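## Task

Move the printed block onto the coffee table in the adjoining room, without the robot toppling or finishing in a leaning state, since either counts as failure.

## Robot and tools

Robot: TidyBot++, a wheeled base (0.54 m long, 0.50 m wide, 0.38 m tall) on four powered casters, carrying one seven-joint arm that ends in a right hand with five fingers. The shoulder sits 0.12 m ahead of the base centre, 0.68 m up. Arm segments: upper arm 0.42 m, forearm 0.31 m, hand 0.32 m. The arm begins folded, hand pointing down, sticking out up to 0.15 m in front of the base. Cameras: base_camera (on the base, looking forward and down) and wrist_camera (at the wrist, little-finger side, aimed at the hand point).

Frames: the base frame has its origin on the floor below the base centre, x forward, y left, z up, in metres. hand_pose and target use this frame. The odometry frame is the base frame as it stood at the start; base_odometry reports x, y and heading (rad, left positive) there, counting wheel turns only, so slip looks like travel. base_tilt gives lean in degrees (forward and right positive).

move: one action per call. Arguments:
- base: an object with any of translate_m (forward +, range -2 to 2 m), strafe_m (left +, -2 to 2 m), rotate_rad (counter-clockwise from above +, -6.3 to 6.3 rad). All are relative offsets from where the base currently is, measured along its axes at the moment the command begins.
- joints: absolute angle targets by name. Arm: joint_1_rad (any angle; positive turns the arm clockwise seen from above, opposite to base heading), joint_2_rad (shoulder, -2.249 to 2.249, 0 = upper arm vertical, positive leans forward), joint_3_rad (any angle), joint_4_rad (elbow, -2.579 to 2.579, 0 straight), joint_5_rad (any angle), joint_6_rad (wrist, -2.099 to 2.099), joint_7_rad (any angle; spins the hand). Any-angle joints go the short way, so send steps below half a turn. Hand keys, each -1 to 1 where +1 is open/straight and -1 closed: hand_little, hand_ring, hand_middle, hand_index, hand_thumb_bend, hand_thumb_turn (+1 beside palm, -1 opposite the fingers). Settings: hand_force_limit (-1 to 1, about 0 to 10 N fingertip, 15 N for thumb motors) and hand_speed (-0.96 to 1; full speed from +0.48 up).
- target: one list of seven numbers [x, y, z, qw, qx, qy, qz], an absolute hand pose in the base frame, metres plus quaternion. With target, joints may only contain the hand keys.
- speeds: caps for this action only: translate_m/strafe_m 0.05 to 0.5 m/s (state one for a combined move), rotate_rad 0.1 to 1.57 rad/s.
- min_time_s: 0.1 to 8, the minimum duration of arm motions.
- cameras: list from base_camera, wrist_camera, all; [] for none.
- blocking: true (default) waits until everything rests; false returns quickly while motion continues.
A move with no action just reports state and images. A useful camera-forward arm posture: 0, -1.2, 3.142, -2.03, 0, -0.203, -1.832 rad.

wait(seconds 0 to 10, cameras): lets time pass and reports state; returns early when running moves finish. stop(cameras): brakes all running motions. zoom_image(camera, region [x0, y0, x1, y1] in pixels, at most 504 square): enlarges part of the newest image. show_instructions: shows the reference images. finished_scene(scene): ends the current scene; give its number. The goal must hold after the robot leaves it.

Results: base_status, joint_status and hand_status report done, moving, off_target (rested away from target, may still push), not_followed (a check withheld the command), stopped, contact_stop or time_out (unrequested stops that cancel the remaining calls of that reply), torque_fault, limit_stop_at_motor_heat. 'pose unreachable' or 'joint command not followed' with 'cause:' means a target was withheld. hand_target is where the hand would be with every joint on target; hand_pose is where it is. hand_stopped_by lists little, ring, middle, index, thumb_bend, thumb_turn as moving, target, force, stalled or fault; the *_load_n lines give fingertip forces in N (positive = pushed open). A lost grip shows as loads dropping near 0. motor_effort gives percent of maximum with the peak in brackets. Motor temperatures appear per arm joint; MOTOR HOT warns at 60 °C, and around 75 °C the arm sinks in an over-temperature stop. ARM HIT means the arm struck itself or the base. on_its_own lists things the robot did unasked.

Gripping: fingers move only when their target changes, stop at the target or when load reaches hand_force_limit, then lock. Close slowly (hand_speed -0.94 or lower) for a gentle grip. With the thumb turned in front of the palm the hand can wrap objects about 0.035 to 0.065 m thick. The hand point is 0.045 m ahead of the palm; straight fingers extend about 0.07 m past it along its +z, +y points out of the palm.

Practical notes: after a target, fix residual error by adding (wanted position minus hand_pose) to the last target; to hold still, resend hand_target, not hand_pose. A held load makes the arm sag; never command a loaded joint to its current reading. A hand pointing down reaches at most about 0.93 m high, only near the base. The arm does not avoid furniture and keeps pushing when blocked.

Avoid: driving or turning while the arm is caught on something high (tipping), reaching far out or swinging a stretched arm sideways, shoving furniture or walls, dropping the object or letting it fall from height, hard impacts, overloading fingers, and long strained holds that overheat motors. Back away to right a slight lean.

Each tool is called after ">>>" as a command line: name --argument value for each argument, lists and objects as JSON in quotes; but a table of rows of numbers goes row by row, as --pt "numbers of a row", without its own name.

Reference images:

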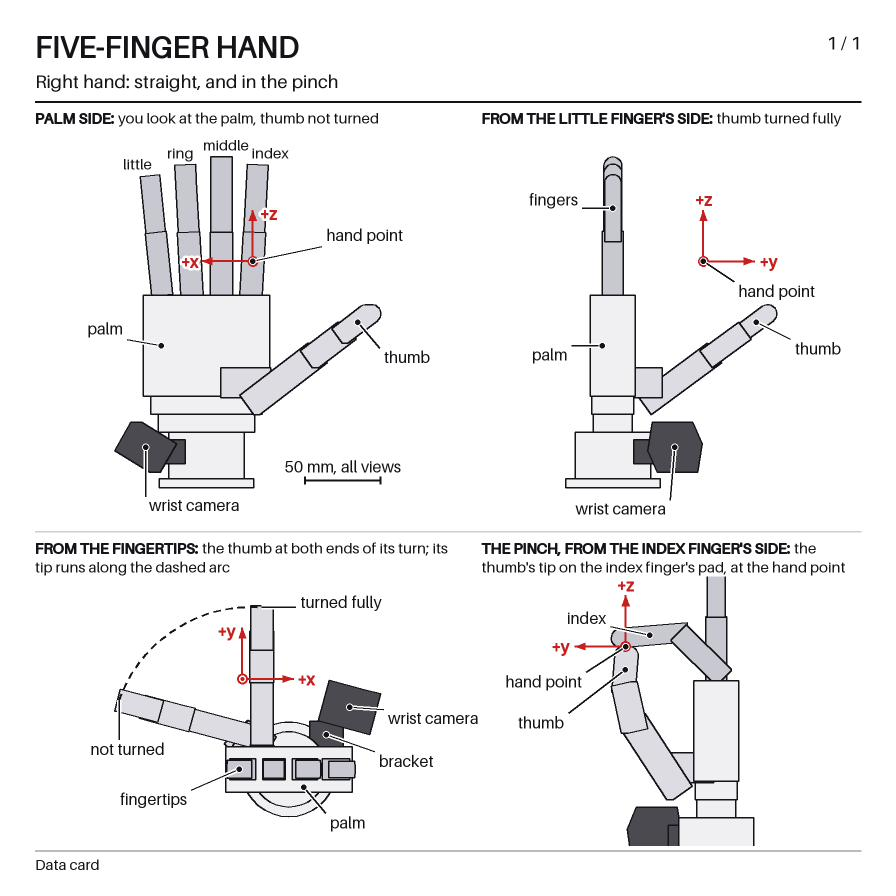

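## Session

>>> move --joints '{"joint_1_rad":0,"joint_2_rad":-1.2,"joint_3_rad":3.142,"joint_4_rad":-2.03,"joint_5_rad":0,"joint_6_rad":-0.203,"joint_7_rad":-1.832}' --cameras '["all"]'

Scene clock: 3.40 s.
Motor temperatures (°C): [33 33 27 35 36 38 43]
move: done
base_odometry: x=+0.000 y=+0.000 heading=+0.000
base_tilt: forward=+0.2 right=-0.2
base_status: not commanded
joint_positions: joint_1_rad=-0.025 joint_2_rad=-1.187 joint_3_rad=+3.134 joint_4_rad=-2.050 joint_5_rad=+0.022 joint_6_rad=-0.256 joint_7_rad=+4.385 hand_little=+1.000 hand_ring=+1.000 hand_middle=+1.000 hand_index=+1.000 hand_thumb_turn=+1.000 hand_thumb_bend=+1.000 hand_force_limit=+0.000 hand_speed=-0.800
joint_status: all done
hand_stopped_by: target,target,target,target,target,target
little_load_n: 0.0
ring_load_n: 0.0
middle_load_n: 0.0
index_load_n: 0.0
thumb_bend_load_n: 0.0
thumb_turn_load_n: 0.0
motor_effort: joint_1_rad=+0(1) joint_2_rad=+14(16) joint_3_rad=+1(2) joint_4_rad=+13(16) joint_5_rad=-1(3) joint_6_rad=+7(8) joint_7_rad=+1(1)
hand_pose: x=+0.2789 y=-0.0406 z=+1.1420 quat_wxyz=(+0.138, -0.525, +0.073, -0.836) (m; base frame)
hand_target: x=+0.2586 y=-0.0490 z=+1.1725 quat_wxyz=(+0.113, -0.490, +0.065, -0.862) (m; base frame)
hand_status: not commanded
pictures: base_camera, wrist_camera
camera_calibration:
wrist_camera: T_world_to_cam=[[0.0206878, -0.999776, 0.00444014, -0.0505878], [-0.120521, -0.00690254, -0.992687, 1.16198], [0.992495, 0.0200014, -0.120637, -0.0208453], [0, 0, 0, 1]] pos_world=[0.161778, -0.0421389, 1.15119]

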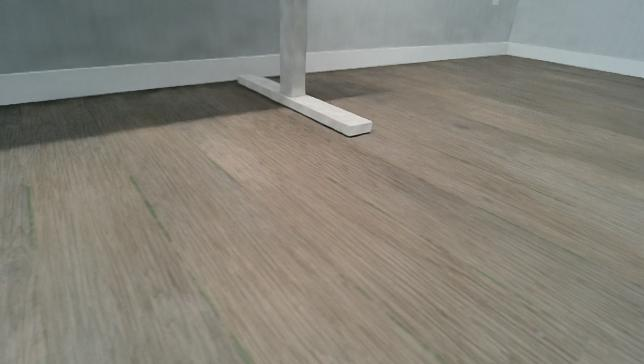

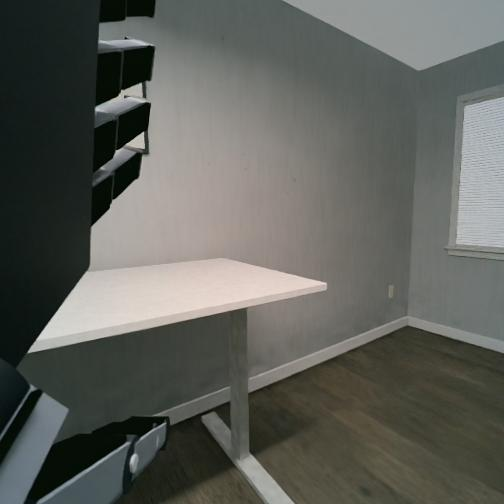

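>>> move --base '{"rotate_rad":0.62}' --cameras '["all"]'

Scene clock: 11.37 s.
move: done
base_odometry: x=+0.000 y=+0.000 heading=+0.620
base_tilt: forward=+0.2 right=-0.2
base_status: done
joint_positions: joint_1_rad=-0.021 joint_2_rad=-1.187 joint_3_rad=+3.134 joint_4_rad=-2.050 joint_5_rad=+0.022 joint_6_rad=-0.256 joint_7_rad=+4.387 hand_little=+1.000 hand_ring=+1.000 hand_middle=+1.000 hand_index=+1.000 hand_thumb_turn=+1.000 hand_thumb_bend=+1.000 hand_force_limit=+0.000 hand_speed=-0.800
joint_status: not commanded
hand_stopped_by: target,target,target,target,target,target
little_load_n: 0.0
ring_load_n: 0.0
middle_load_n: 0.0
index_load_n: 0.0
thumb_bend_load_n: 0.5
thumb_turn_load_n: 0.0
motor_effort: joint_1_rad=+0(1) joint_2_rad=+14(15) joint_3_rad=+1(2) joint_4_rad=+13(13) joint_5_rad=-1(1) joint_6_rad=+7(7) joint_7_rad=+0(1)
hand_pose: x=+0.2787 y=-0.0414 z=+1.1421 quat_wxyz=(+0.135, -0.525, +0.073, -0.837) (m; base frame)
hand_target: x=+0.2586 y=-0.0490 z=+1.1725 quat_wxyz=(+0.113, -0.490, +0.065, -0.862) (m; base frame)
hand_status: not commanded
pictures: base_camera, wrist_camera
camera_calibration:
wrist_camera: T_world_to_cam=[[0.0154275, -0.999858, 0.00670756, -0.0524493], [-0.120521, -0.00851896, -0.992674, 1.16196], [0.992591, 0.0145061, -0.120635, -0.0209157], [0, 0, 0, 1]] pos_world=[0.16161, -0.0422398, 1.15128]

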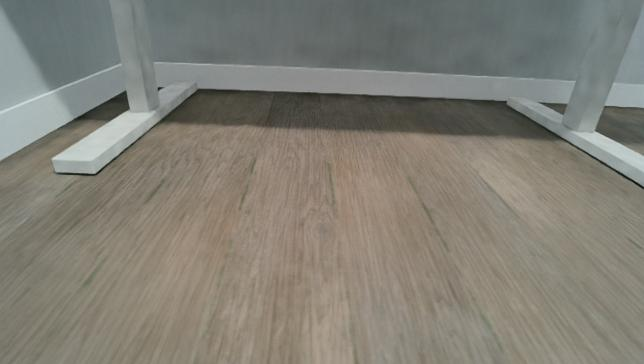

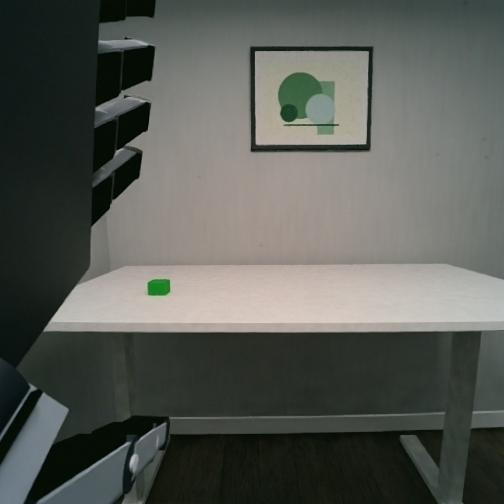

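>>> zoom_image --camera "wrist_camera" --region '[130, 260, 190, 320]'

Scaled by 8.400 from the camera's 504x504 image, which has a finer 720x720 frame.

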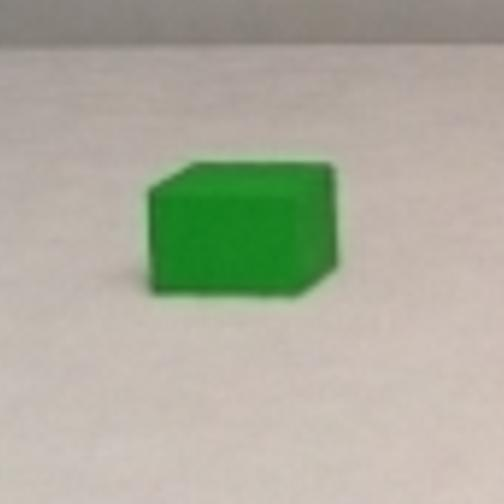

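>>> move --base '{"translate_m":0.53,"strafe_m":0.228}' --speeds '{"translate_m":0.4}' --joints '{"hand_speed":0.3,"hand_thumb_turn":-1}' --cameras '["all"]'

Scene clock: 35.07 s.
move: done
base_odometry: x=+0.299 y=+0.493 heading=+0.620
base_tilt: forward=+0.3 right=-0.2
base_status: done
joint_positions: joint_1_rad=-0.020 joint_2_rad=-1.189 joint_3_rad=+3.134 joint_4_rad=-2.049 joint_5_rad=+0.022 joint_6_rad=-0.253 joint_7_rad=+4.388 hand_little=+1.000 hand_ring=+1.000 hand_middle=+1.000 hand_index=+1.000 hand_thumb_turn=-1.000 hand_thumb_bend=+1.000 hand_force_limit=+0.000 hand_speed=+0.300
joint_status: all done
hand_stopped_by: target,target,target,target,target,target
little_load_n: 0.0
ring_load_n: 0.0
middle_load_n: 0.0
index_load_n: 0.0
thumb_bend_load_n: 0.0
thumb_turn_load_n: 0.0
motor_effort: joint_1_rad=+0(1) joint_2_rad=+14(17) joint_3_rad=+1(2) joint_4_rad=+13(14) joint_5_rad=-1(2) joint_6_rad=+7(8) joint_7_rad=+0(1)
hand_pose: x=+0.2776 y=-0.0415 z=+1.1435 quat_wxyz=(+0.135, -0.523, +0.073, -0.838) (m; base frame)
hand_target: x=+0.2586 y=-0.0490 z=+1.1725 quat_wxyz=(+0.113, -0.490, +0.065, -0.862) (m; base frame)
hand_status: not commanded
pictures: base_camera, wrist_camera
camera_calibration:
wrist_camera: T_world_to_cam=[[0.0144737, -0.999867, 0.00749515, -0.0531929], [-0.115815, -0.00912188, -0.993229, 1.16256], [0.993165, 0.0135077, -0.115931, -0.0251892], [0, 0, 0, 1]] pos_world=[0.160428, -0.0422408, 1.15217]

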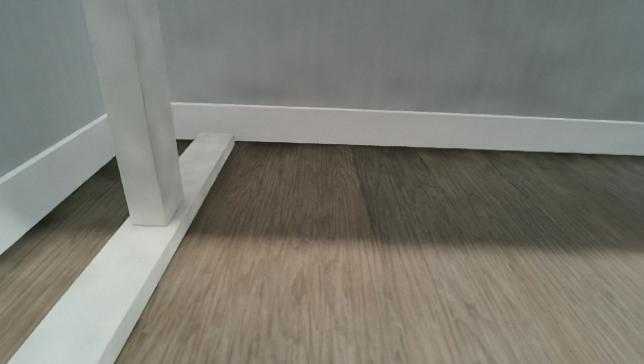

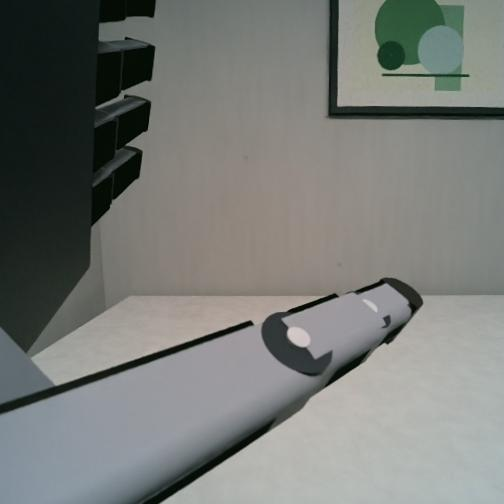

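>>> move --joints '{"joint_1_rad":0.0,"joint_2_rad":-0.12,"joint_3_rad":3.142,"joint_4_rad":-1.108,"joint_5_rad":-0.035,"joint_6_rad":-1.304,"joint_7_rad":3.065}' --min_time_s 3 --cameras '["wrist_camera"]'

Scene clock: 46.83 s.
move: done
base_odometry: x=+0.299 y=+0.493 heading=+0.620
base_tilt: forward=+0.3 right=-0.2
base_status: not commanded
joint_positions: joint_1_rad=-0.020 joint_2_rad=-0.129 joint_3_rad=+3.134 joint_4_rad=-1.136 joint_5_rad=+0.017 joint_6_rad=-1.250 joint_7_rad=+3.131 hand_little=+1.000 hand_ring=+1.000 hand_middle=+1.000 hand_index=+1.000 hand_thumb_turn=-1.000 hand_thumb_bend=+1.000 hand_force_limit=+0.000 hand_speed=+0.300
joint_status: all done
hand_stopped_by: target,target,target,target,target,target
little_load_n: 0.0
ring_load_n: 0.0
middle_load_n: 0.0
index_load_n: 0.0
thumb_bend_load_n: -0.5
thumb_turn_load_n: 0.0
motor_effort: joint_1_rad=-1(2) joint_2_rad=-11(17) joint_3_rad=+0(3) joint_4_rad=+14(15) joint_5_rad=-1(2) joint_6_rad=+6(9) joint_7_rad=+0(1)
hand_pose: x=+0.5412 y=+0.0396 z=+1.0160 quat_wxyz=(+0.302, -0.644, +0.634, -0.303) (m; base frame)
hand_target: x=+0.5342 y=+0.0479 z=+1.0178 quat_wxyz=(+0.314, -0.621, +0.667, -0.267) (m; base frame)
hand_status: not commanded
pictures: wrist_camera
camera_calibration:
wrist_camera: T_world_to_cam=[[-0.602269, -0.315087, -0.73348, 1.08452], [-0.589639, 0.794968, 0.142658, 0.137804], [0.538143, 0.518407, -0.664572, 0.480839], [0, 0, 0, 1]] pos_world=[0.475669, -0.0171015, 1.09537]

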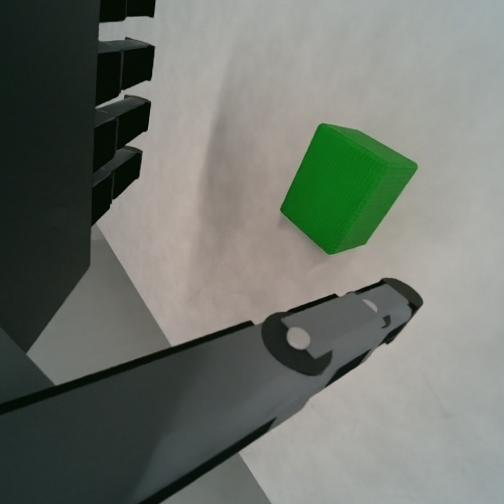

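>>> zoom_image --camera "wrist_camera" --region '[260, 100, 440, 280]'

Scaled by 2.800 from the camera's 504x504 image, which has a finer 720x720 frame.

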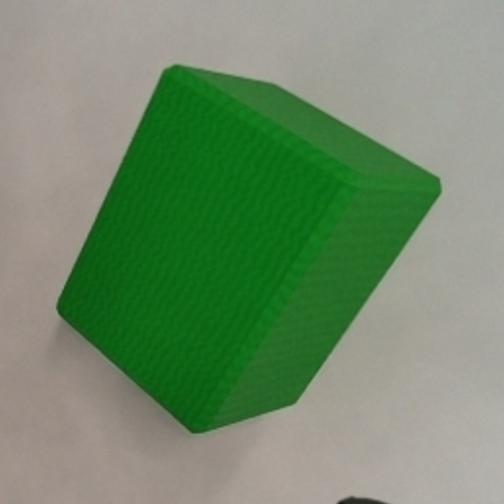

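>>> move --joints '{"joint_1_rad":-0.005,"joint_2_rad":-0.18,"joint_3_rad":3.142,"joint_4_rad":-1.469,"joint_5_rad":-0.035,"joint_6_rad":-0.92,"joint_7_rad":3.065}' --min_time_s 3 --cameras '["wrist_camera"]'

Scene clock: 66.13 s.
move: done
base_odometry: x=+0.299 y=+0.493 heading=+0.620
base_tilt: forward=+0.3 right=-0.2
base_status: not commanded
joint_positions: joint_1_rad=-0.020 joint_2_rad=-0.167 joint_3_rad=+3.134 joint_4_rad=-1.457 joint_5_rad=+0.017 joint_6_rad=-0.973 joint_7_rad=+3.129 hand_little=+1.000 hand_ring=+1.000 hand_middle=+1.000 hand_index=+1.000 hand_thumb_turn=-1.000 hand_thumb_bend=+1.000 hand_force_limit=+0.000 hand_speed=+0.300
joint_status: all done
hand_stopped_by: target,target,target,target,target,target
little_load_n: 0.0
ring_load_n: 0.0
middle_load_n: 0.0
index_load_n: 0.0
thumb_bend_load_n: 0.0
thumb_turn_load_n: 0.0
motor_effort: joint_1_rad=+0(2) joint_2_rad=-11(13) joint_3_rad=+0(2) joint_4_rad=+15(16) joint_5_rad=-1(3) joint_6_rad=+6(7) joint_7_rad=+0(1)
hand_pose: x=+0.5600 y=+0.0406 z=+0.9317 quat_wxyz=(+0.300, -0.646, +0.634, -0.301) (m; base frame)
hand_target: x=+0.5694 y=+0.0489 z=+0.9464 quat_wxyz=(+0.342, -0.606, +0.656, -0.292) (m; base frame)
hand_status: not commanded
pictures: wrist_camera
camera_calibration:
wrist_camera: T_world_to_cam=[[-0.605283, -0.317979, -0.729741, 1.03262], [-0.591556, 0.793105, 0.145076, 0.158973], [0.53263, 0.519494, -0.668155, 0.420523], [0, 0, 0, 1]] pos_world=[0.495085, -0.0161899, 1.01145]

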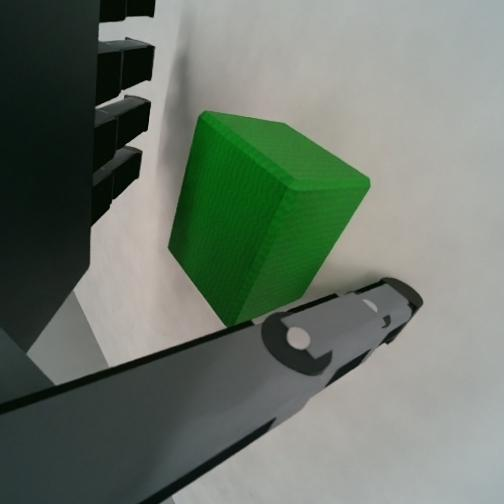

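>>> move --joints '{"hand_index":0.5,"hand_middle":0.5,"hand_thumb_bend":0.6,"hand_speed":-0.5,"hand_force_limit":-0.2}'

>>> move --joints '{"hand_index":-0.3,"hand_middle":-0.3,"hand_thumb_bend":-0.3,"hand_speed":-0.88,"hand_force_limit":0}' --cameras '["wrist_camera"]'

Scene clock: 71.50 s.
move: done
base_odometry: x=+0.299 y=+0.493 heading=+0.620
base_tilt: forward=+0.3 right=-0.2
base_status: not commanded
joint_positions: joint_1_rad=-0.020 joint_2_rad=-0.167 joint_3_rad=+3.134 joint_4_rad=-1.457 joint_5_rad=+0.017 joint_6_rad=-0.971 joint_7_rad=+3.129 hand_little=+1.000 hand_ring=+1.000 hand_middle=+0.500 hand_index=+0.500 hand_thumb_turn=-1.000 hand_thumb_bend=+0.600 hand_force_limit=-0.200 hand_speed=-0.500
joint_status: all done
hand_stopped_by: target,target,target,target,target,target
little_load_n: 0.0
ring_load_n: 0.0
middle_load_n: 0.0
index_load_n: 0.0
thumb_bend_load_n: 0.0
thumb_turn_load_n: 0.0
motor_effort: joint_1_rad=+0(1) joint_2_rad=-12(12) joint_3_rad=+1(1) joint_4_rad=+15(15) joint_5_rad=-1(2) joint_6_rad=+6(6) joint_7_rad=+0(1)
hand_pose: x=+0.5604 y=+0.0406 z=+0.9321 quat_wxyz=(+0.301, -0.646, +0.633, -0.302) (m; base frame)
hand_target: x=+0.5694 y=+0.0489 z=+0.9464 quat_wxyz=(+0.342, -0.606, +0.656, -0.292) (m; base frame)
hand_status: not commanded
pictures: none

Scene clock: 75.33 s.
move: off_target
base_odometry: x=+0.299 y=+0.493 heading=+0.620
base_tilt: forward=+0.3 right=-0.3
base_status: not commanded
joint_positions: joint_1_rad=-0.020 joint_2_rad=-0.168 joint_3_rad=+3.134 joint_4_rad=-1.457 joint_5_rad=+0.017 joint_6_rad=-0.968 joint_7_rad=+3.129 hand_little=+1.000 hand_ring=+1.000 hand_middle=+0.224 hand_index=+0.202 hand_thumb_turn=-1.000 hand_thumb_bend=+0.453 hand_force_limit=+0.000 hand_speed=-0.880
joint_status: hand_middle off_target (ended at +0.224, target -0.300); hand_index off_target (ended at +0.202, target -0.300); hand_thumb_bend off_target (ended at +0.453, target -0.300); the others done
hand_stopped_by: target,target,force,force,force,target
little_load_n: 0.0
ring_load_n: 0.0
middle_load_n: 3.0
index_load_n: 7.5
thumb_bend_load_n: 8.0
thumb_turn_load_n: -1.5
motor_effort: joint_1_rad=+0(1) joint_2_rad=-11(12) joint_3_rad=+0(1) joint_4_rad=+15(15) joint_5_rad=-1(2) joint_6_rad=+5(6) joint_7_rad=+0(1)
hand_pose: x=+0.5609 y=+0.0407 z=+0.9334 quat_wxyz=(+0.303, -0.645, +0.633, -0.303) (m; base frame)
hand_target: x=+0.5694 y=+0.0489 z=+0.9464 quat_wxyz=(+0.342, -0.606, +0.656, -0.292) (m; base frame)
hand_status: not commanded
pictures: wrist_camera
camera_calibration:
wrist_camera: T_world_to_cam=[[-0.600506, -0.317663, -0.733814, 1.03552], [-0.592435, 0.793097, 0.141484, 0.163009], [0.537042, 0.519699, -0.664454, 0.415156], [0, 0, 0, 1]] pos_world=[0.495451, -0.016092, 1.01267]

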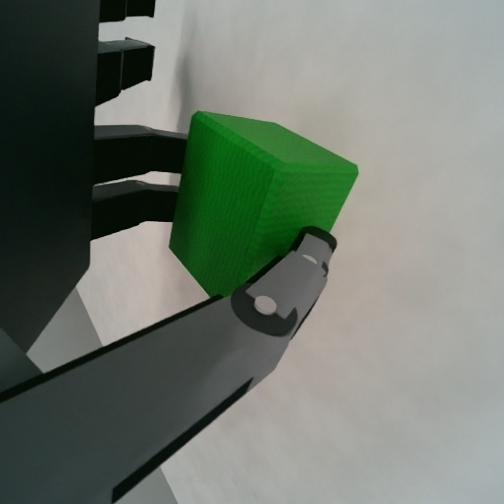

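>>> move --joints '{"hand_index":-0.4,"hand_middle":-0.4,"hand_thumb_bend":-0.4,"hand_speed":-0.9,"hand_force_limit":0.3}'

>>> move --joints '{"joint_1_rad":0.0,"joint_2_rad":-0.17,"joint_3_rad":3.142,"joint_4_rad":-1.36,"joint_5_rad":-0.035,"joint_6_rad":-1.05,"joint_7_rad":3.065}' --min_time_s 2 --cameras '["wrist_camera"]'

Scene clock: 90.20 s.
move: off_target
base_odometry: x=+0.299 y=+0.493 heading=+0.620
base_tilt: forward=+0.3 right=-0.2
base_status: not commanded
joint_positions: joint_1_rad=-0.020 joint_2_rad=-0.168 joint_3_rad=+3.134 joint_4_rad=-1.457 joint_5_rad=+0.017 joint_6_rad=-0.968 joint_7_rad=+3.129 hand_little=+1.000 hand_ring=+1.000 hand_middle=+0.209 hand_index=+0.202 hand_thumb_turn=-1.000 hand_thumb_bend=+0.452 hand_force_limit=+0.300 hand_speed=-0.900
joint_status: hand_middle off_target (ended at +0.209, target -0.400); hand_index off_target (ended at +0.202, target -0.400); hand_thumb_bend off_target (ended at +0.452, target -0.400); the others done
hand_stopped_by: target,target,force,force,force,target
little_load_n: 0.0
ring_load_n: 0.0
middle_load_n: 9.0
index_load_n: 5.5
thumb_bend_load_n: 11.0
thumb_turn_load_n: 0.0
motor_effort: joint_1_rad=+0(1) joint_2_rad=-11(12) joint_3_rad=+1(1) joint_4_rad=+15(15) joint_5_rad=-2(2) joint_6_rad=+5(6) joint_7_rad=+0(1)
hand_pose: x=+0.5609 y=+0.0407 z=+0.9335 quat_wxyz=(+0.303, -0.645, +0.633, -0.303) (m; base frame)
hand_target: x=+0.5694 y=+0.0489 z=+0.9464 quat_wxyz=(+0.342, -0.606, +0.656, -0.292) (m; base frame)
hand_status: not commanded
pictures: none

Scene clock: 92.50 s.
move: done
base_odometry: x=+0.299 y=+0.493 heading=+0.620
base_tilt: forward=+0.3 right=-0.2
base_status: not commanded
joint_positions: joint_1_rad=-0.020 joint_2_rad=-0.168 joint_3_rad=+3.134 joint_4_rad=-1.390 joint_5_rad=+0.017 joint_6_rad=-0.999 joint_7_rad=+3.129 hand_little=+1.000 hand_ring=+1.000 hand_middle=+0.209 hand_index=+0.202 hand_thumb_turn=-1.000 hand_thumb_bend=+0.452 hand_force_limit=+0.300 hand_speed=-0.900
joint_status: all done
hand_stopped_by: target,target,force,force,force,target
little_load_n: 0.0
ring_load_n: 0.0
middle_load_n: 9.0
index_load_n: 5.0
thumb_bend_load_n: 11.0
thumb_turn_load_n: 0.5
motor_effort: joint_1_rad=+0(1) joint_2_rad=-12(13) joint_3_rad=+1(2) joint_4_rad=+15(16) joint_5_rad=-1(2) joint_6_rad=+6(7) joint_7_rad=+0(1)
hand_pose: x=+0.5633 y=+0.0407 z=+0.9612 quat_wxyz=(+0.314, -0.639, +0.627, -0.314) (m; base frame)
hand_target: x=+0.5560 y=+0.0472 z=+0.9696 quat_wxyz=(+0.331, -0.611, +0.661, -0.283) (m; base frame)
hand_status: not commanded
pictures: wrist_camera
camera_calibration:
wrist_camera: T_world_to_cam=[[-0.573683, -0.31655, -0.755436, 1.06299], [-0.596862, 0.793184, 0.120894, 0.182783], [0.560931, 0.520246, -0.643973, 0.399248], [0, 0, 0, 1]] pos_world=[0.494964, -0.0161987, 1.03803]

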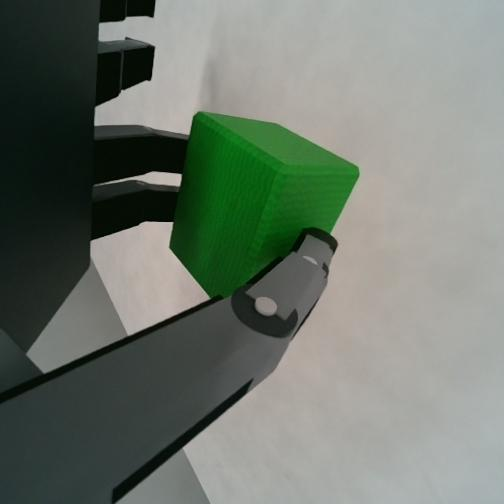

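>>> move --joints '{"joint_1_rad":0.0,"joint_2_rad":-0.2,"joint_3_rad":3.142,"joint_4_rad":-1.1,"joint_5_rad":0,"joint_6_rad":-1.2,"joint_7_rad":3.065}' --min_time_s 2

>>> move --base '{"translate_m":-0.56,"strafe_m":-1.95}' --cameras '["all"]'

>>> move --base '{"rotate_rad":-3.15}' --speeds '{"rotate_rad":1.0}' --joints '{"joint_1_rad":-3.1,"joint_2_rad":0,"joint_3_rad":3.142,"joint_4_rad":-2.45,"joint_5_rad":0,"joint_6_rad":-0.65,"joint_7_rad":1.57}' --min_time_s 4 --cameras '["all"]'

Scene clock: 120.27 s.
move: done
base_odometry: x=+0.299 y=+0.493 heading=+0.620
base_tilt: forward=+0.3 right=-0.2
base_status: not commanded
joint_positions: joint_1_rad=-0.020 joint_2_rad=-0.189 joint_3_rad=+3.134 joint_4_rad=-1.127 joint_5_rad=+0.017 joint_6_rad=-1.148 joint_7_rad=+3.129 hand_little=+1.000 hand_ring=+1.000 hand_middle=+0.209 hand_index=+0.202 hand_thumb_turn=-1.000 hand_thumb_bend=+0.452 hand_force_limit=+0.300 hand_speed=-0.900
joint_status: all done
hand_stopped_by: target,target,force,force,force,target
little_load_n: 0.0
ring_load_n: 0.0
middle_load_n: 9.0
index_load_n: 5.5
thumb_bend_load_n: 11.0
thumb_turn_load_n: 0.0
motor_effort: joint_1_rad=+0(1) joint_2_rad=-9(13) joint_3_rad=+1(1) joint_4_rad=+14(16) joint_5_rad=-1(3) joint_6_rad=+7(8) joint_7_rad=+0(1)
hand_pose: x=+0.5435 y=+0.0401 z=+1.0699 quat_wxyz=(+0.357, -0.615, +0.606, -0.355) (m; base frame)
hand_target: x=+0.5306 y=+0.0365 z=+1.0772 quat_wxyz=(+0.365, -0.589, +0.637, -0.338) (m; base frame)
hand_status: not commanded
pictures: none

Scene clock: 125.47 s.
move: done
base_odometry: x=+0.977 y=-1.419 heading=+0.620
base_tilt: forward=+0.3 right=-0.2
base_status: done
joint_positions: joint_1_rad=-0.019 joint_2_rad=-0.192 joint_3_rad=+3.134 joint_4_rad=-1.127 joint_5_rad=+0.017 joint_6_rad=-1.149 joint_7_rad=+3.129 hand_little=+1.000 hand_ring=+1.000 hand_middle=+0.209 hand_index=+0.202 hand_thumb_turn=-1.000 hand_thumb_bend=+0.452 hand_force_limit=+0.300 hand_speed=-0.900
joint_status: not commanded
hand_stopped_by: target,target,force,force,force,target
little_load_n: 0.0
ring_load_n: 0.0
middle_load_n: 9.0
index_load_n: 5.0
thumb_bend_load_n: 11.0
thumb_turn_load_n: 0.5
motor_effort: joint_1_rad=+0(2) joint_2_rad=-9(11) joint_3_rad=+1(2) joint_4_rad=+14(14) joint_5_rad=-1(2) joint_6_rad=+7(7) joint_7_rad=+0(1)
hand_pose: x=+0.5425 y=+0.0392 z=+1.0707 quat_wxyz=(+0.357, -0.614, +0.607, -0.356) (m; base frame)
hand_target: x=+0.5306 y=+0.0365 z=+1.0772 quat_wxyz=(+0.365, -0.589, +0.637, -0.338) (m; base frame)
hand_status: not commanded
pictures: base_camera, wrist_camera
camera_calibration:
wrist_camera: T_world_to_cam=[[-0.466901, -0.310603, -0.827967, 1.15285], [-0.604863, 0.795179, 0.0427868, 0.246186], [0.645093, 0.520784, -0.559142, 0.345721], [0, 0, 0, 1]] pos_world=[0.464155, -0.0177291, 1.1373]

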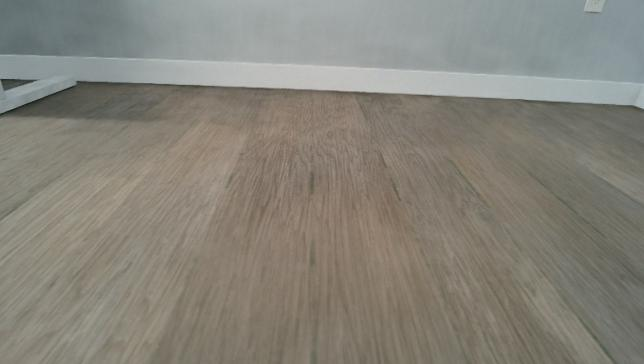

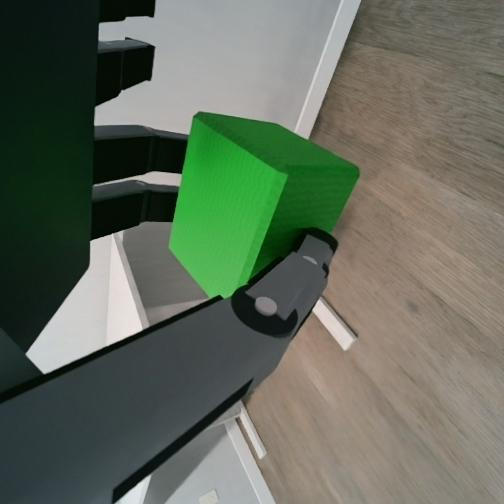

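Scene clock: 129.77 s.
move: done
base_odometry: x=+0.977 y=-1.419 heading=-2.529
base_tilt: forward=+0.2 right=-0.2
base_status: done
joint_positions: joint_1_rad=-3.076 joint_2_rad=-0.019 joint_3_rad=+3.134 joint_4_rad=-2.437 joint_5_rad=+0.017 joint_6_rad=-0.698 joint_7_rad=+1.636 hand_little=+1.000 hand_ring=+1.000 hand_middle=+0.209 hand_index=+0.202 hand_thumb_turn=-1.000 hand_thumb_bend=+0.452 hand_force_limit=+0.300 hand_speed=-0.900
joint_status: all done
hand_stopped_by: target,target,force,force,force,target
little_load_n: 0.0
ring_load_n: 0.0
middle_load_n: 9.0
index_load_n: 5.5
thumb_bend_load_n: 10.5
thumb_turn_load_n: 0.0
motor_effort: joint_1_rad=+0(2) joint_2_rad=-9(14) joint_3_rad=+0(2) joint_4_rad=+8(16) joint_5_rad=-1(3) joint_6_rad=+0(7) joint_7_rad=+0(2)
hand_pose: x=-0.1184 y=-0.0465 z=+0.5449 quat_wxyz=(+0.006, -1.000, -0.010, +0.012) (m; base frame)
hand_target: x=-0.1281 y=-0.0512 z=+0.5399 quat_wxyz=(+0.000, -1.000, +0.021, +0.021) (m; base frame)
hand_status: not commanded
pictures: base_camera, wrist_camera
camera_calibration:
wrist_camera: T_world_to_cam=[[0.321424, -0.946774, -0.017502, 0.00437986], [-0.782047, -0.275831, 0.558856, -0.414848], [-0.533937, -0.165942, -0.82908, 0.498273], [0, 0, 0, 1]] pos_world=[-0.0597918, -0.0275968, 0.645025]

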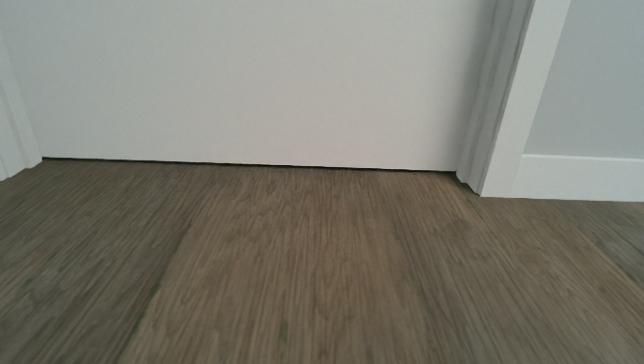

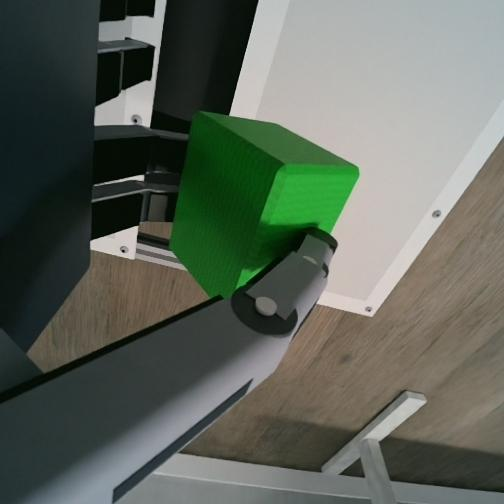

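>>> move --base '{"translate_m":0.61,"strafe_m":0.18,"rotate_rad":0.009}' --speeds '{"translate_m":0.4}'

>>> move --base '{"translate_m":0.25}' --speeds '{"translate_m":0.08}' --cameras '["base_camera"]'

>>> move --base '{"translate_m":0.7}' --speeds '{"translate_m":0.2}' --cameras '["base_camera"]'

Scene clock: 141.33 s.
move: done
base_odometry: x=+0.581 y=-1.917 heading=-2.520
base_tilt: forward=+0.3 right=-0.2
base_status: done
joint_positions: joint_1_rad=-3.077 joint_2_rad=-0.011 joint_3_rad=+3.134 joint_4_rad=-2.445 joint_5_rad=+0.017 joint_6_rad=-0.693 joint_7_rad=+1.634 hand_little=+1.000 hand_ring=+1.000 hand_middle=+0.209 hand_index=+0.202 hand_thumb_turn=-1.000 hand_thumb_bend=+0.452 hand_force_limit=+0.300 hand_speed=-0.900
joint_status: not commanded
hand_stopped_by: target,target,force,force,force,target
little_load_n: 0.0
ring_load_n: 0.0
middle_load_n: 9.0
index_load_n: 5.5
thumb_bend_load_n: 11.0
thumb_turn_load_n: 0.0
motor_effort: joint_1_rad=+0(1) joint_2_rad=-10(11) joint_3_rad=+0(1) joint_4_rad=+8(9) joint_5_rad=-1(2) joint_6_rad=+0(1) joint_7_rad=+0(1)
hand_pose: x=-0.1148 y=-0.0470 z=+0.5415 quat_wxyz=(+0.006, -1.000, -0.010, +0.007) (m; base frame)
hand_target: x=-0.1281 y=-0.0512 z=+0.5399 quat_wxyz=(+0.000, -1.000, +0.021, +0.021) (m; base frame)
hand_status: not commanded
pictures: none

Scene clock: 145.03 s.
move: done
base_odometry: x=+0.378 y=-2.063 heading=-2.520
base_tilt: forward=+0.3 right=-0.2
base_status: done
joint_positions: joint_1_rad=-3.078 joint_2_rad=-0.009 joint_3_rad=+3.134 joint_4_rad=-2.447 joint_5_rad=+0.017 joint_6_rad=-0.690 joint_7_rad=+1.634 hand_little=+1.000 hand_ring=+1.000 hand_middle=+0.209 hand_index=+0.202 hand_thumb_turn=-1.000 hand_thumb_bend=+0.452 hand_force_limit=+0.300 hand_speed=-0.900
joint_status: not commanded
hand_stopped_by: target,target,force,force,force,target
little_load_n: 0.0
ring_load_n: 0.0
middle_load_n: 9.0
index_load_n: 5.5
thumb_bend_load_n: 11.0
thumb_turn_load_n: 0.0
motor_effort: joint_1_rad=+0(1) joint_2_rad=-9(12) joint_3_rad=+0(1) joint_4_rad=+8(10) joint_5_rad=-1(2) joint_6_rad=+1(1) joint_7_rad=+0(1)
hand_pose: x=-0.1139 y=-0.0472 z=+0.5404 quat_wxyz=(+0.006, -1.000, -0.010, +0.006) (m; base frame)
hand_target: x=-0.1281 y=-0.0512 z=+0.5399 quat_wxyz=(+0.000, -1.000, +0.021, +0.021) (m; base frame)
hand_status: not commanded
pictures: base_camera

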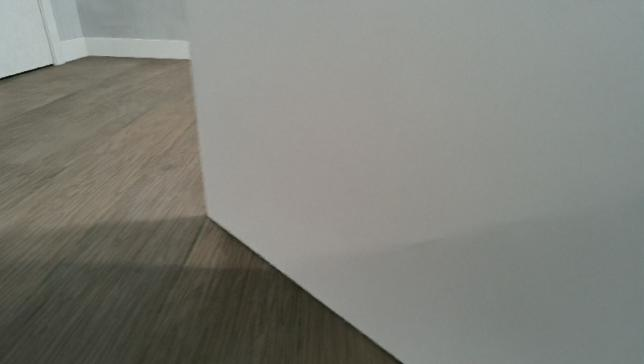

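Scene clock: 149.23 s.
move: done
base_odometry: x=-0.191 y=-2.470 heading=-2.520
base_tilt: forward=+0.3 right=-0.2
base_status: done
joint_positions: joint_1_rad=-3.080 joint_2_rad=-0.006 joint_3_rad=+3.134 joint_4_rad=-2.448 joint_5_rad=+0.017 joint_6_rad=-0.689 joint_7_rad=+1.634 hand_little=+1.000 hand_ring=+1.000 hand_middle=+0.209 hand_index=+0.202 hand_thumb_turn=-1.000 hand_thumb_bend=+0.452 hand_force_limit=+0.300 hand_speed=-0.900
joint_status: not commanded
hand_stopped_by: target,target,force,force,force,target
little_load_n: 0.0
ring_load_n: 0.0
middle_load_n: 9.5
index_load_n: 5.5
thumb_bend_load_n: 10.5
thumb_turn_load_n: 0.0
motor_effort: joint_1_rad=+0(2) joint_2_rad=-9(13) joint_3_rad=+0(2) joint_4_rad=+8(9) joint_5_rad=-1(2) joint_6_rad=+0(1) joint_7_rad=+1(1)
hand_pose: x=-0.1133 y=-0.0476 z=+0.5396 quat_wxyz=(+0.006, -1.000, -0.011, +0.005) (m; base frame)
hand_target: x=-0.1281 y=-0.0512 z=+0.5399 quat_wxyz=(+0.000, -1.000, +0.021, +0.021) (m; base frame)
hand_status: not commanded
pictures: base_camera

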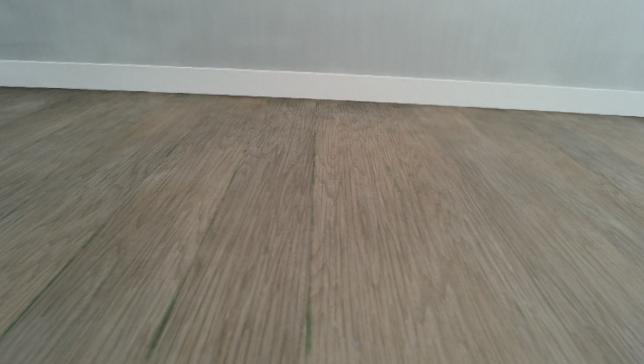

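>>> move --base '{"translate_m":0.63}' --speeds '{"translate_m":0.3}'

>>> move --base '{"rotate_rad":-1.571}' --cameras '["base_camera"]'

Scene clock: 154.40 s.
move: done
base_odometry: x=-0.704 y=-2.837 heading=-2.520
base_tilt: forward=+0.3 right=-0.2
base_status: done
joint_positions: joint_1_rad=-3.080 joint_2_rad=-0.005 joint_3_rad=+3.134 joint_4_rad=-2.449 joint_5_rad=+0.017 joint_6_rad=-0.688 joint_7_rad=+1.634 hand_little=+1.000 hand_ring=+1.000 hand_middle=+0.209 hand_index=+0.202 hand_thumb_turn=-1.000 hand_thumb_bend=+0.452 hand_force_limit=+0.300 hand_speed=-0.900
joint_status: not commanded
hand_stopped_by: target,target,force,force,force,target
little_load_n: 0.0
ring_load_n: 0.0
middle_load_n: 9.5
index_load_n: 5.0
thumb_bend_load_n: 11.0
thumb_turn_load_n: 0.0
motor_effort: joint_1_rad=+0(1) joint_2_rad=-9(11) joint_3_rad=+0(1) joint_4_rad=+8(9) joint_5_rad=-1(2) joint_6_rad=+0(1) joint_7_rad=+1(1)
hand_pose: x=-0.1130 y=-0.0476 z=+0.5393 quat_wxyz=(+0.006, -1.000, -0.011, +0.005) (m; base frame)
hand_target: x=-0.1281 y=-0.0512 z=+0.5399 quat_wxyz=(+0.000, -1.000, +0.021, +0.021) (m; base frame)
hand_status: not commanded
pictures: none

Scene clock: 156.70 s.
move: done
base_odometry: x=-0.704 y=-2.837 heading=+2.192
base_tilt: forward=+0.2 right=-0.2
base_status: done
joint_positions: joint_1_rad=-3.080 joint_2_rad=-0.005 joint_3_rad=+3.134 joint_4_rad=-2.449 joint_5_rad=+0.017 joint_6_rad=-0.688 joint_7_rad=+1.634 hand_little=+1.000 hand_ring=+1.000 hand_middle=+0.209 hand_index=+0.202 hand_thumb_turn=-1.000 hand_thumb_bend=+0.452 hand_force_limit=+0.300 hand_speed=-0.900
joint_status: not commanded
hand_stopped_by: target,target,force,force,force,target
little_load_n: 0.0
ring_load_n: 0.0
middle_load_n: 9.0
index_load_n: 5.5
thumb_bend_load_n: 10.5
thumb_turn_load_n: 0.5
motor_effort: joint_1_rad=+0(1) joint_2_rad=-10(10) joint_3_rad=+0(1) joint_4_rad=+8(8) joint_5_rad=-1(2) joint_6_rad=+0(1) joint_7_rad=+0(1)
hand_pose: x=-0.1130 y=-0.0476 z=+0.5393 quat_wxyz=(+0.006, -1.000, -0.011, +0.005) (m; base frame)
hand_target: x=-0.1281 y=-0.0512 z=+0.5399 quat_wxyz=(+0.000, -1.000, +0.021, +0.021) (m; base frame)
hand_status: not commanded
pictures: base_camera

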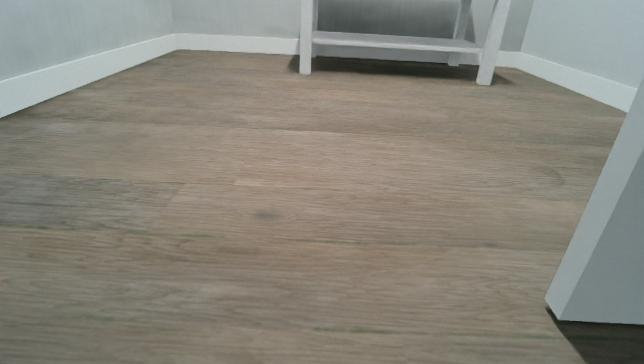

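>>> move --base '{"translate_m":0.9,"strafe_m":0.1}'

>>> move --base '{"translate_m":0.35,"strafe_m":-0.45}' --joints '{"joint_1_rad":0,"joint_2_rad":-0.2,"joint_3_rad":3.142,"joint_4_rad":-2.1,"joint_5_rad":-0.035,"joint_6_rad":-0.35,"joint_7_rad":3.2}' --min_time_s 3.5 --cameras '["all"]'

Scene clock: 164.03 s.
move: done
base_odometry: x=-1.309 y=-2.163 heading=+2.191
base_tilt: forward=+0.3 right=-0.2
base_status: done
joint_positions: joint_1_rad=-3.080 joint_2_rad=-0.005 joint_3_rad=+3.134 joint_4_rad=-2.450 joint_5_rad=+0.017 joint_6_rad=-0.687 joint_7_rad=+1.634 hand_little=+1.000 hand_ring=+1.000 hand_middle=+0.209 hand_index=+0.202 hand_thumb_turn=-1.000 hand_thumb_bend=+0.452 hand_force_limit=+0.300 hand_speed=-0.900
joint_status: not commanded
hand_stopped_by: target,target,force,force,force,target
little_load_n: 0.0
ring_load_n: 0.0
middle_load_n: 9.0
index_load_n: 5.0
thumb_bend_load_n: 11.0
thumb_turn_load_n: 0.5
motor_effort: joint_1_rad=+0(1) joint_2_rad=-9(12) joint_3_rad=+0(1) joint_4_rad=+8(10) joint_5_rad=-1(2) joint_6_rad=+0(1) joint_7_rad=+1(1)
hand_pose: x=-0.1125 y=-0.0477 z=+0.5390 quat_wxyz=(+0.006, -1.000, -0.011, +0.004) (m; base frame)
hand_target: x=-0.1281 y=-0.0512 z=+0.5399 quat_wxyz=(+0.000, -1.000, +0.021, +0.021) (m; base frame)
hand_status: not commanded
pictures: none

Scene clock: 167.97 s.
move: done
base_odometry: x=-1.147 y=-1.617 heading=+2.192
base_tilt: forward=+0.3 right=-0.2
base_status: done
joint_positions: joint_1_rad=-0.023 joint_2_rad=-0.186 joint_3_rad=+3.134 joint_4_rad=-2.130 joint_5_rad=+0.017 joint_6_rad=-0.404 joint_7_rad=+3.134 hand_little=+1.000 hand_ring=+1.000 hand_middle=+0.209 hand_index=+0.202 hand_thumb_turn=-1.000 hand_thumb_bend=+0.452 hand_force_limit=+0.300 hand_speed=-0.900
joint_status: all done
hand_stopped_by: target,target,force,force,force,target
little_load_n: 0.0
ring_load_n: 0.0
middle_load_n: 9.0
index_load_n: 5.5
thumb_bend_load_n: 11.0
thumb_turn_load_n: 0.0
motor_effort: joint_1_rad=+0(1) joint_2_rad=-10(12) joint_3_rad=+0(2) joint_4_rad=+14(15) joint_5_rad=-1(2) joint_6_rad=+5(6) joint_7_rad=+0(1)
hand_pose: x=+0.5201 y=+0.0420 z=+0.7115 quat_wxyz=(+0.274, -0.664, +0.640, -0.273) (m; base frame)
hand_target: x=+0.5450 y=+0.0343 z=+0.7431 quat_wxyz=(+0.305, -0.648, +0.628, -0.305) (m; base frame)
hand_status: not commanded
pictures: base_camera, wrist_camera
camera_calibration:
wrist_camera: T_world_to_cam=[[-0.660328, -0.330679, -0.674254, 0.837895], [-0.588769, 0.785297, 0.191469, 0.132062], [0.466175, 0.523412, -0.713247, 0.360336], [0, 0, 0, 1]] pos_world=[0.46306, -0.0152377, 0.796677]

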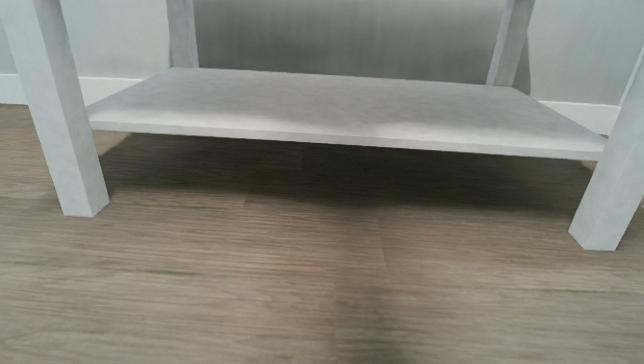

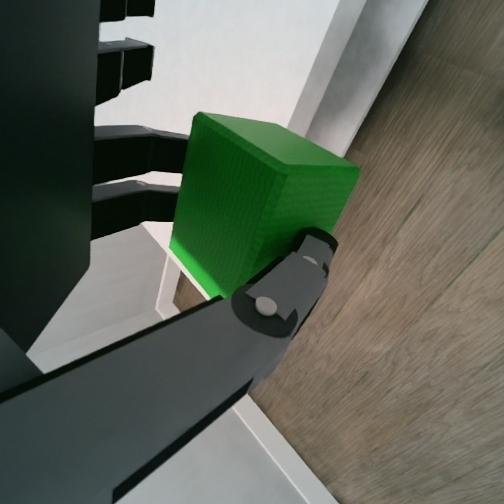

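>>> move --base '{"translate_m":0.25}' --speeds '{"translate_m":0.3}' --joints '{"joint_1_rad":0,"joint_2_rad":0.086,"joint_3_rad":3.142,"joint_4_rad":-2.131,"joint_5_rad":-0.035,"joint_6_rad":-0.023,"joint_7_rad":3.2}' --min_time_s 2

>>> move --joints '{"joint_2_rad":0.35,"joint_4_rad":-2.37,"joint_6_rad":0.51}' --min_time_s 2

>>> move --joints '{"joint_2_rad":0.53,"joint_4_rad":-2.43,"joint_6_rad":0.76}' --min_time_s 2 --cameras '["wrist_camera"]'

>>> move --joints '{"joint_2_rad":0.56,"joint_4_rad":-2.438,"joint_6_rad":0.795}' --min_time_s 1.2

>>> move --joints '{"joint_2_rad":0.58,"joint_4_rad":-2.443,"joint_6_rad":0.818}' --min_time_s 1.2 --cameras '["wrist_camera"]'

Scene clock: 177.83 s.
move: done
base_odometry: x=-1.292 y=-1.413 heading=+2.191
base_tilt: forward=+0.3 right=-0.2
base_status: done
joint_positions: joint_1_rad=-0.023 joint_2_rad=+0.067 joint_3_rad=+3.134 joint_4_rad=-2.130 joint_5_rad=+0.016 joint_6_rad=-0.078 joint_7_rad=+3.136 hand_little=+1.000 hand_ring=+1.000 hand_middle=+0.209 hand_index=+0.202 hand_thumb_turn=-1.000 hand_thumb_bend=+0.452 hand_force_limit=+0.300 hand_speed=-0.900
joint_status: all done
hand_stopped_by: target,target,force,force,force,target
little_load_n: 0.0
ring_load_n: 0.0
middle_load_n: 8.5
index_load_n: 5.0
thumb_bend_load_n: 11.0
thumb_turn_load_n: 0.5
motor_effort: joint_1_rad=+0(1) joint_2_rad=-17(19) joint_3_rad=+0(1) joint_4_rad=+13(16) joint_5_rad=-1(3) joint_6_rad=+6(7) joint_7_rad=+0(1)
hand_pose: x=+0.6069 y=+0.0460 z=+0.6625 quat_wxyz=(+0.299, -0.655, +0.629, -0.294) (m; base frame)
hand_target: x=+0.6210 y=+0.0308 z=+0.6642 quat_wxyz=(+0.305, -0.644, +0.629, -0.311) (m; base frame)
hand_status: not commanded
pictures: none

Scene clock: 180.47 s.
move: done
base_odometry: x=-1.292 y=-1.413 heading=+2.191
base_tilt: forward=+0.3 right=-0.2
base_status: not commanded
joint_positions: joint_1_rad=-0.023 joint_2_rad=+0.328 joint_3_rad=+3.134 joint_4_rad=-2.360 joint_5_rad=+0.016 joint_6_rad=+0.456 joint_7_rad=+3.136 hand_little=+1.000 hand_ring=+1.000 hand_middle=+0.209 hand_index=+0.202 hand_thumb_turn=-1.000 hand_thumb_bend=+0.452 hand_force_limit=+0.300 hand_speed=-0.900
joint_status: all done
hand_stopped_by: target,target,force,force,force,target
little_load_n: 0.5
ring_load_n: 0.0
middle_load_n: 9.0
index_load_n: 5.0
thumb_bend_load_n: 11.0
thumb_turn_load_n: 0.0
motor_effort: joint_1_rad=+0(1) joint_2_rad=-20(21) joint_3_rad=+0(1) joint_4_rad=+8(13) joint_5_rad=-1(2) joint_6_rad=+6(7) joint_7_rad=+0(1)
hand_pose: x=+0.6081 y=+0.0490 z=+0.5526 quat_wxyz=(+0.317, -0.648, +0.622, -0.304) (m; base frame)
hand_target: x=+0.6143 y=+0.0247 z=+0.5488 quat_wxyz=(+0.307, -0.638, +0.626, -0.327) (m; base frame)
hand_status: not commanded
pictures: none

Scene clock: 182.77 s.
move: done
base_odometry: x=-1.292 y=-1.413 heading=+2.191
base_tilt: forward=+0.3 right=-0.2
base_status: not commanded
joint_positions: joint_1_rad=-0.023 joint_2_rad=+0.504 joint_3_rad=+3.134 joint_4_rad=-2.417 joint_5_rad=+0.016 joint_6_rad=+0.705 joint_7_rad=+3.136 hand_little=+1.000 hand_ring=+1.000 hand_middle=+0.209 hand_index=+0.202 hand_thumb_turn=-1.000 hand_thumb_bend=+0.452 hand_force_limit=+0.300 hand_speed=-0.900
joint_status: all done
hand_stopped_by: target,target,force,force,force,target
little_load_n: 0.0
ring_load_n: 0.0
middle_load_n: 9.0
index_load_n: 5.0
thumb_bend_load_n: 11.0
thumb_turn_load_n: 0.0
motor_effort: joint_1_rad=+0(1) joint_2_rad=-22(23) joint_3_rad=+0(1) joint_4_rad=+5(9) joint_5_rad=-1(2) joint_6_rad=+6(7) joint_7_rad=+1(1)
hand_pose: x=+0.6102 y=+0.0504 z=+0.5020 quat_wxyz=(+0.324, -0.645, +0.620, -0.308) (m; base frame)
hand_target: x=+0.6133 y=+0.0222 z=+0.4962 quat_wxyz=(+0.307, -0.637, +0.624, -0.333) (m; base frame)
hand_status: not commanded
pictures: wrist_camera
camera_calibration:
wrist_camera: T_world_to_cam=[[-0.561934, -0.323019, -0.761505, 0.742343], [-0.618779, 0.775095, 0.127829, 0.269424], [0.548947, 0.543035, -0.635429, 0.0739992], [0, 0, 0, 1]] pos_world=[0.54324, -0.00922305, 0.577879]

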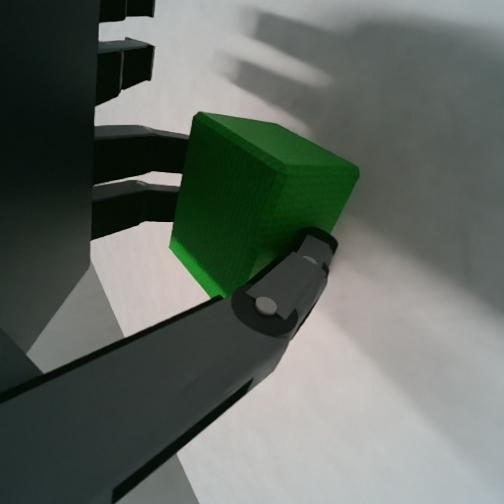

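Scene clock: 184.27 s.
move: done
base_odometry: x=-1.292 y=-1.413 heading=+2.191
base_tilt: forward=+0.3 right=-0.2
base_status: not commanded
joint_positions: joint_1_rad=-0.023 joint_2_rad=+0.531 joint_3_rad=+3.134 joint_4_rad=-2.425 joint_5_rad=+0.016 joint_6_rad=+0.741 joint_7_rad=+3.136 hand_little=+1.000 hand_ring=+1.000 hand_middle=+0.209 hand_index=+0.202 hand_thumb_turn=-1.000 hand_thumb_bend=+0.452 hand_force_limit=+0.300 hand_speed=-0.900
joint_status: all done
hand_stopped_by: target,target,force,force,force,target
little_load_n: 0.0
ring_load_n: 0.0
middle_load_n: 9.0
index_load_n: 5.5
thumb_bend_load_n: 11.0
thumb_turn_load_n: 0.5
motor_effort: joint_1_rad=+0(1) joint_2_rad=-22(24) joint_3_rad=+0(1) joint_4_rad=+5(6) joint_5_rad=-1(1) joint_6_rad=+6(7) joint_7_rad=+0(1)
hand_pose: x=+0.6097 y=+0.0505 z=+0.4942 quat_wxyz=(+0.324, -0.645, +0.620, -0.308) (m; base frame)
hand_target: x=+0.6116 y=+0.0218 z=+0.4871 quat_wxyz=(+0.306, -0.637, +0.624, -0.333) (m; base frame)
hand_status: not commanded
pictures: none

Scene clock: 185.77 s.
move: done
base_odometry: x=-1.292 y=-1.413 heading=+2.191
base_tilt: forward=+0.3 right=-0.2
base_status: not commanded
joint_positions: joint_1_rad=-0.023 joint_2_rad=+0.551 joint_3_rad=+3.134 joint_4_rad=-2.430 joint_5_rad=+0.016 joint_6_rad=+0.764 joint_7_rad=+3.136 hand_little=+1.000 hand_ring=+1.000 hand_middle=+0.209 hand_index=+0.202 hand_thumb_turn=-1.000 hand_thumb_bend=+0.452 hand_force_limit=+0.300 hand_speed=-0.900
joint_status: all done
hand_stopped_by: target,target,force,force,force,target
little_load_n: 0.0
ring_load_n: 0.0
middle_load_n: 9.0
index_load_n: 5.5
thumb_bend_load_n: 11.0
thumb_turn_load_n: 0.5
motor_effort: joint_1_rad=+0(1) joint_2_rad=-23(24) joint_3_rad=+0(1) joint_4_rad=+5(6) joint_5_rad=-1(2) joint_6_rad=+7(7) joint_7_rad=+0(1)
hand_pose: x=+0.6088 y=+0.0506 z=+0.4884 quat_wxyz=(+0.324, -0.645, +0.620, -0.307) (m; base frame)
hand_target: x=+0.6104 y=+0.0216 z=+0.4810 quat_wxyz=(+0.305, -0.638, +0.624, -0.333) (m; base frame)
hand_status: not commanded
pictures: wrist_camera
camera_calibration:
wrist_camera: T_world_to_cam=[[-0.562495, -0.322106, -0.761477, 0.731532], [-0.618673, 0.774952, 0.129202, 0.269393], [0.548491, 0.543781, -0.635185, 0.0661913], [0, 0, 0, 1]] pos_world=[0.541844, -0.00912934, 0.564282]

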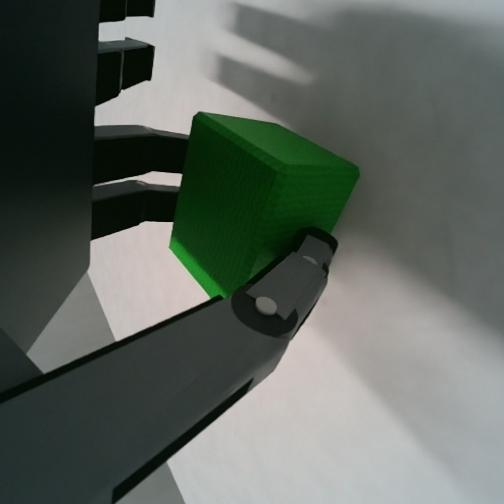

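>>> move --joints '{"joint_2_rad":0.60,"joint_4_rad":-2.447,"joint_6_rad":0.84}' --min_time_s 1.2

>>> move --joints '{"joint_2_rad":0.618,"joint_4_rad":-2.45,"joint_6_rad":0.86}' --min_time_s 1.2

>>> move --joints '{"joint_2_rad":0.636,"joint_4_rad":-2.453,"joint_6_rad":0.88}' --min_time_s 1.2 --cameras '["wrist_camera"]'

Scene clock: 191.20 s.
move: done
base_odometry: x=-1.292 y=-1.413 heading=+2.191
base_tilt: forward=+0.3 right=-0.2
base_status: not commanded
joint_positions: joint_1_rad=-0.023 joint_2_rad=+0.571 joint_3_rad=+3.134 joint_4_rad=-2.434 joint_5_rad=+0.016 joint_6_rad=+0.786 joint_7_rad=+3.136 hand_little=+1.000 hand_ring=+1.000 hand_middle=+0.209 hand_index=+0.202 hand_thumb_turn=-1.000 hand_thumb_bend=+0.452 hand_force_limit=+0.300 hand_speed=-0.900
joint_status: all done
hand_stopped_by: target,target,force,force,force,target
little_load_n: 0.0
ring_load_n: 0.0
middle_load_n: 8.5
index_load_n: 5.0
thumb_bend_load_n: 10.5
thumb_turn_load_n: 0.5
motor_effort: joint_1_rad=+0(1) joint_2_rad=-23(24) joint_3_rad=+0(1) joint_4_rad=+4(5) joint_5_rad=-1(1) joint_6_rad=+6(7) joint_7_rad=+0(1)
hand_pose: x=+0.6081 y=+0.0507 z=+0.4825 quat_wxyz=(+0.323, -0.645, +0.621, -0.306) (m; base frame)
hand_target: x=+0.6094 y=+0.0214 z=+0.4750 quat_wxyz=(+0.304, -0.638, +0.624, -0.332) (m; base frame)
hand_status: not commanded
pictures: none

Scene clock: 192.70 s.
move: done
base_odometry: x=-1.292 y=-1.413 heading=+2.191
base_tilt: forward=+0.3 right=-0.2
base_status: not commanded
joint_positions: joint_1_rad=-0.023 joint_2_rad=+0.584 joint_3_rad=+3.134 joint_4_rad=-2.435 joint_5_rad=+0.016 joint_6_rad=+0.810 joint_7_rad=+3.136 hand_little=+1.000 hand_ring=+1.000 hand_middle=+0.209 hand_index=+0.202 hand_thumb_turn=-1.000 hand_thumb_bend=+0.452 hand_force_limit=+0.300 hand_speed=-0.900
joint_status: all done
hand_stopped_by: target,target,force,force,force,target
little_load_n: 0.0
ring_load_n: 0.0
middle_load_n: 9.0
index_load_n: 5.0
thumb_bend_load_n: 11.0
thumb_turn_load_n: 0.0
motor_effort: joint_1_rad=+0(1) joint_2_rad=-23(24) joint_3_rad=+0(1) joint_4_rad=+4(5) joint_5_rad=-1(1) joint_6_rad=+6(7) joint_7_rad=+0(1)
hand_pose: x=+0.6103 y=+0.0509 z=+0.4809 quat_wxyz=(+0.327, -0.644, +0.619, -0.309) (m; base frame)
hand_target: x=+0.6088 y=+0.0212 z=+0.4699 quat_wxyz=(+0.304, -0.638, +0.624, -0.332) (m; base frame)
hand_status: not commanded
pictures: none

Scene clock: 194.20 s.
move: done
base_odometry: x=-1.292 y=-1.413 heading=+2.191
base_tilt: forward=+0.3 right=-0.2
base_status: not commanded
joint_positions: joint_1_rad=-0.023 joint_2_rad=+0.595 joint_3_rad=+3.134 joint_4_rad=-2.436 joint_5_rad=+0.016 joint_6_rad=+0.836 joint_7_rad=+3.136 hand_little=+1.000 hand_ring=+1.000 hand_middle=+0.209 hand_index=+0.202 hand_thumb_turn=-1.000 hand_thumb_bend=+0.452 hand_force_limit=+0.300 hand_speed=-0.900
joint_status: all done
hand_stopped_by: target,target,force,force,force,target
little_load_n: 0.0
ring_load_n: 0.0
middle_load_n: 9.0
index_load_n: 5.5
thumb_bend_load_n: 10.0
thumb_turn_load_n: 0.0
motor_effort: joint_1_rad=+0(1) joint_2_rad=-21(23) joint_3_rad=+0(1) joint_4_rad=+3(5) joint_5_rad=-1(1) joint_6_rad=+5(7) joint_7_rad=+0(1)
hand_pose: x=+0.6136 y=+0.0511 z=+0.4808 quat_wxyz=(+0.331, -0.642, +0.617, -0.313) (m; base frame)
hand_target: x=+0.6081 y=+0.0210 z=+0.4648 quat_wxyz=(+0.303, -0.639, +0.625, -0.332) (m; base frame)
hand_status: not commanded
pictures: wrist_camera
camera_calibration:
wrist_camera: T_world_to_cam=[[-0.546614, -0.32043, -0.773652, 0.724613], [-0.621158, 0.774753, 0.117985, 0.279968], [0.561584, 0.545052, -0.622529, 0.0442561], [0, 0, 0, 1]] pos_world=[0.545134, -0.00884065, 0.555117]

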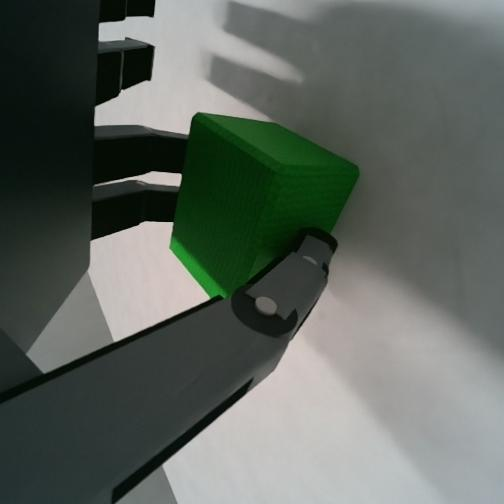

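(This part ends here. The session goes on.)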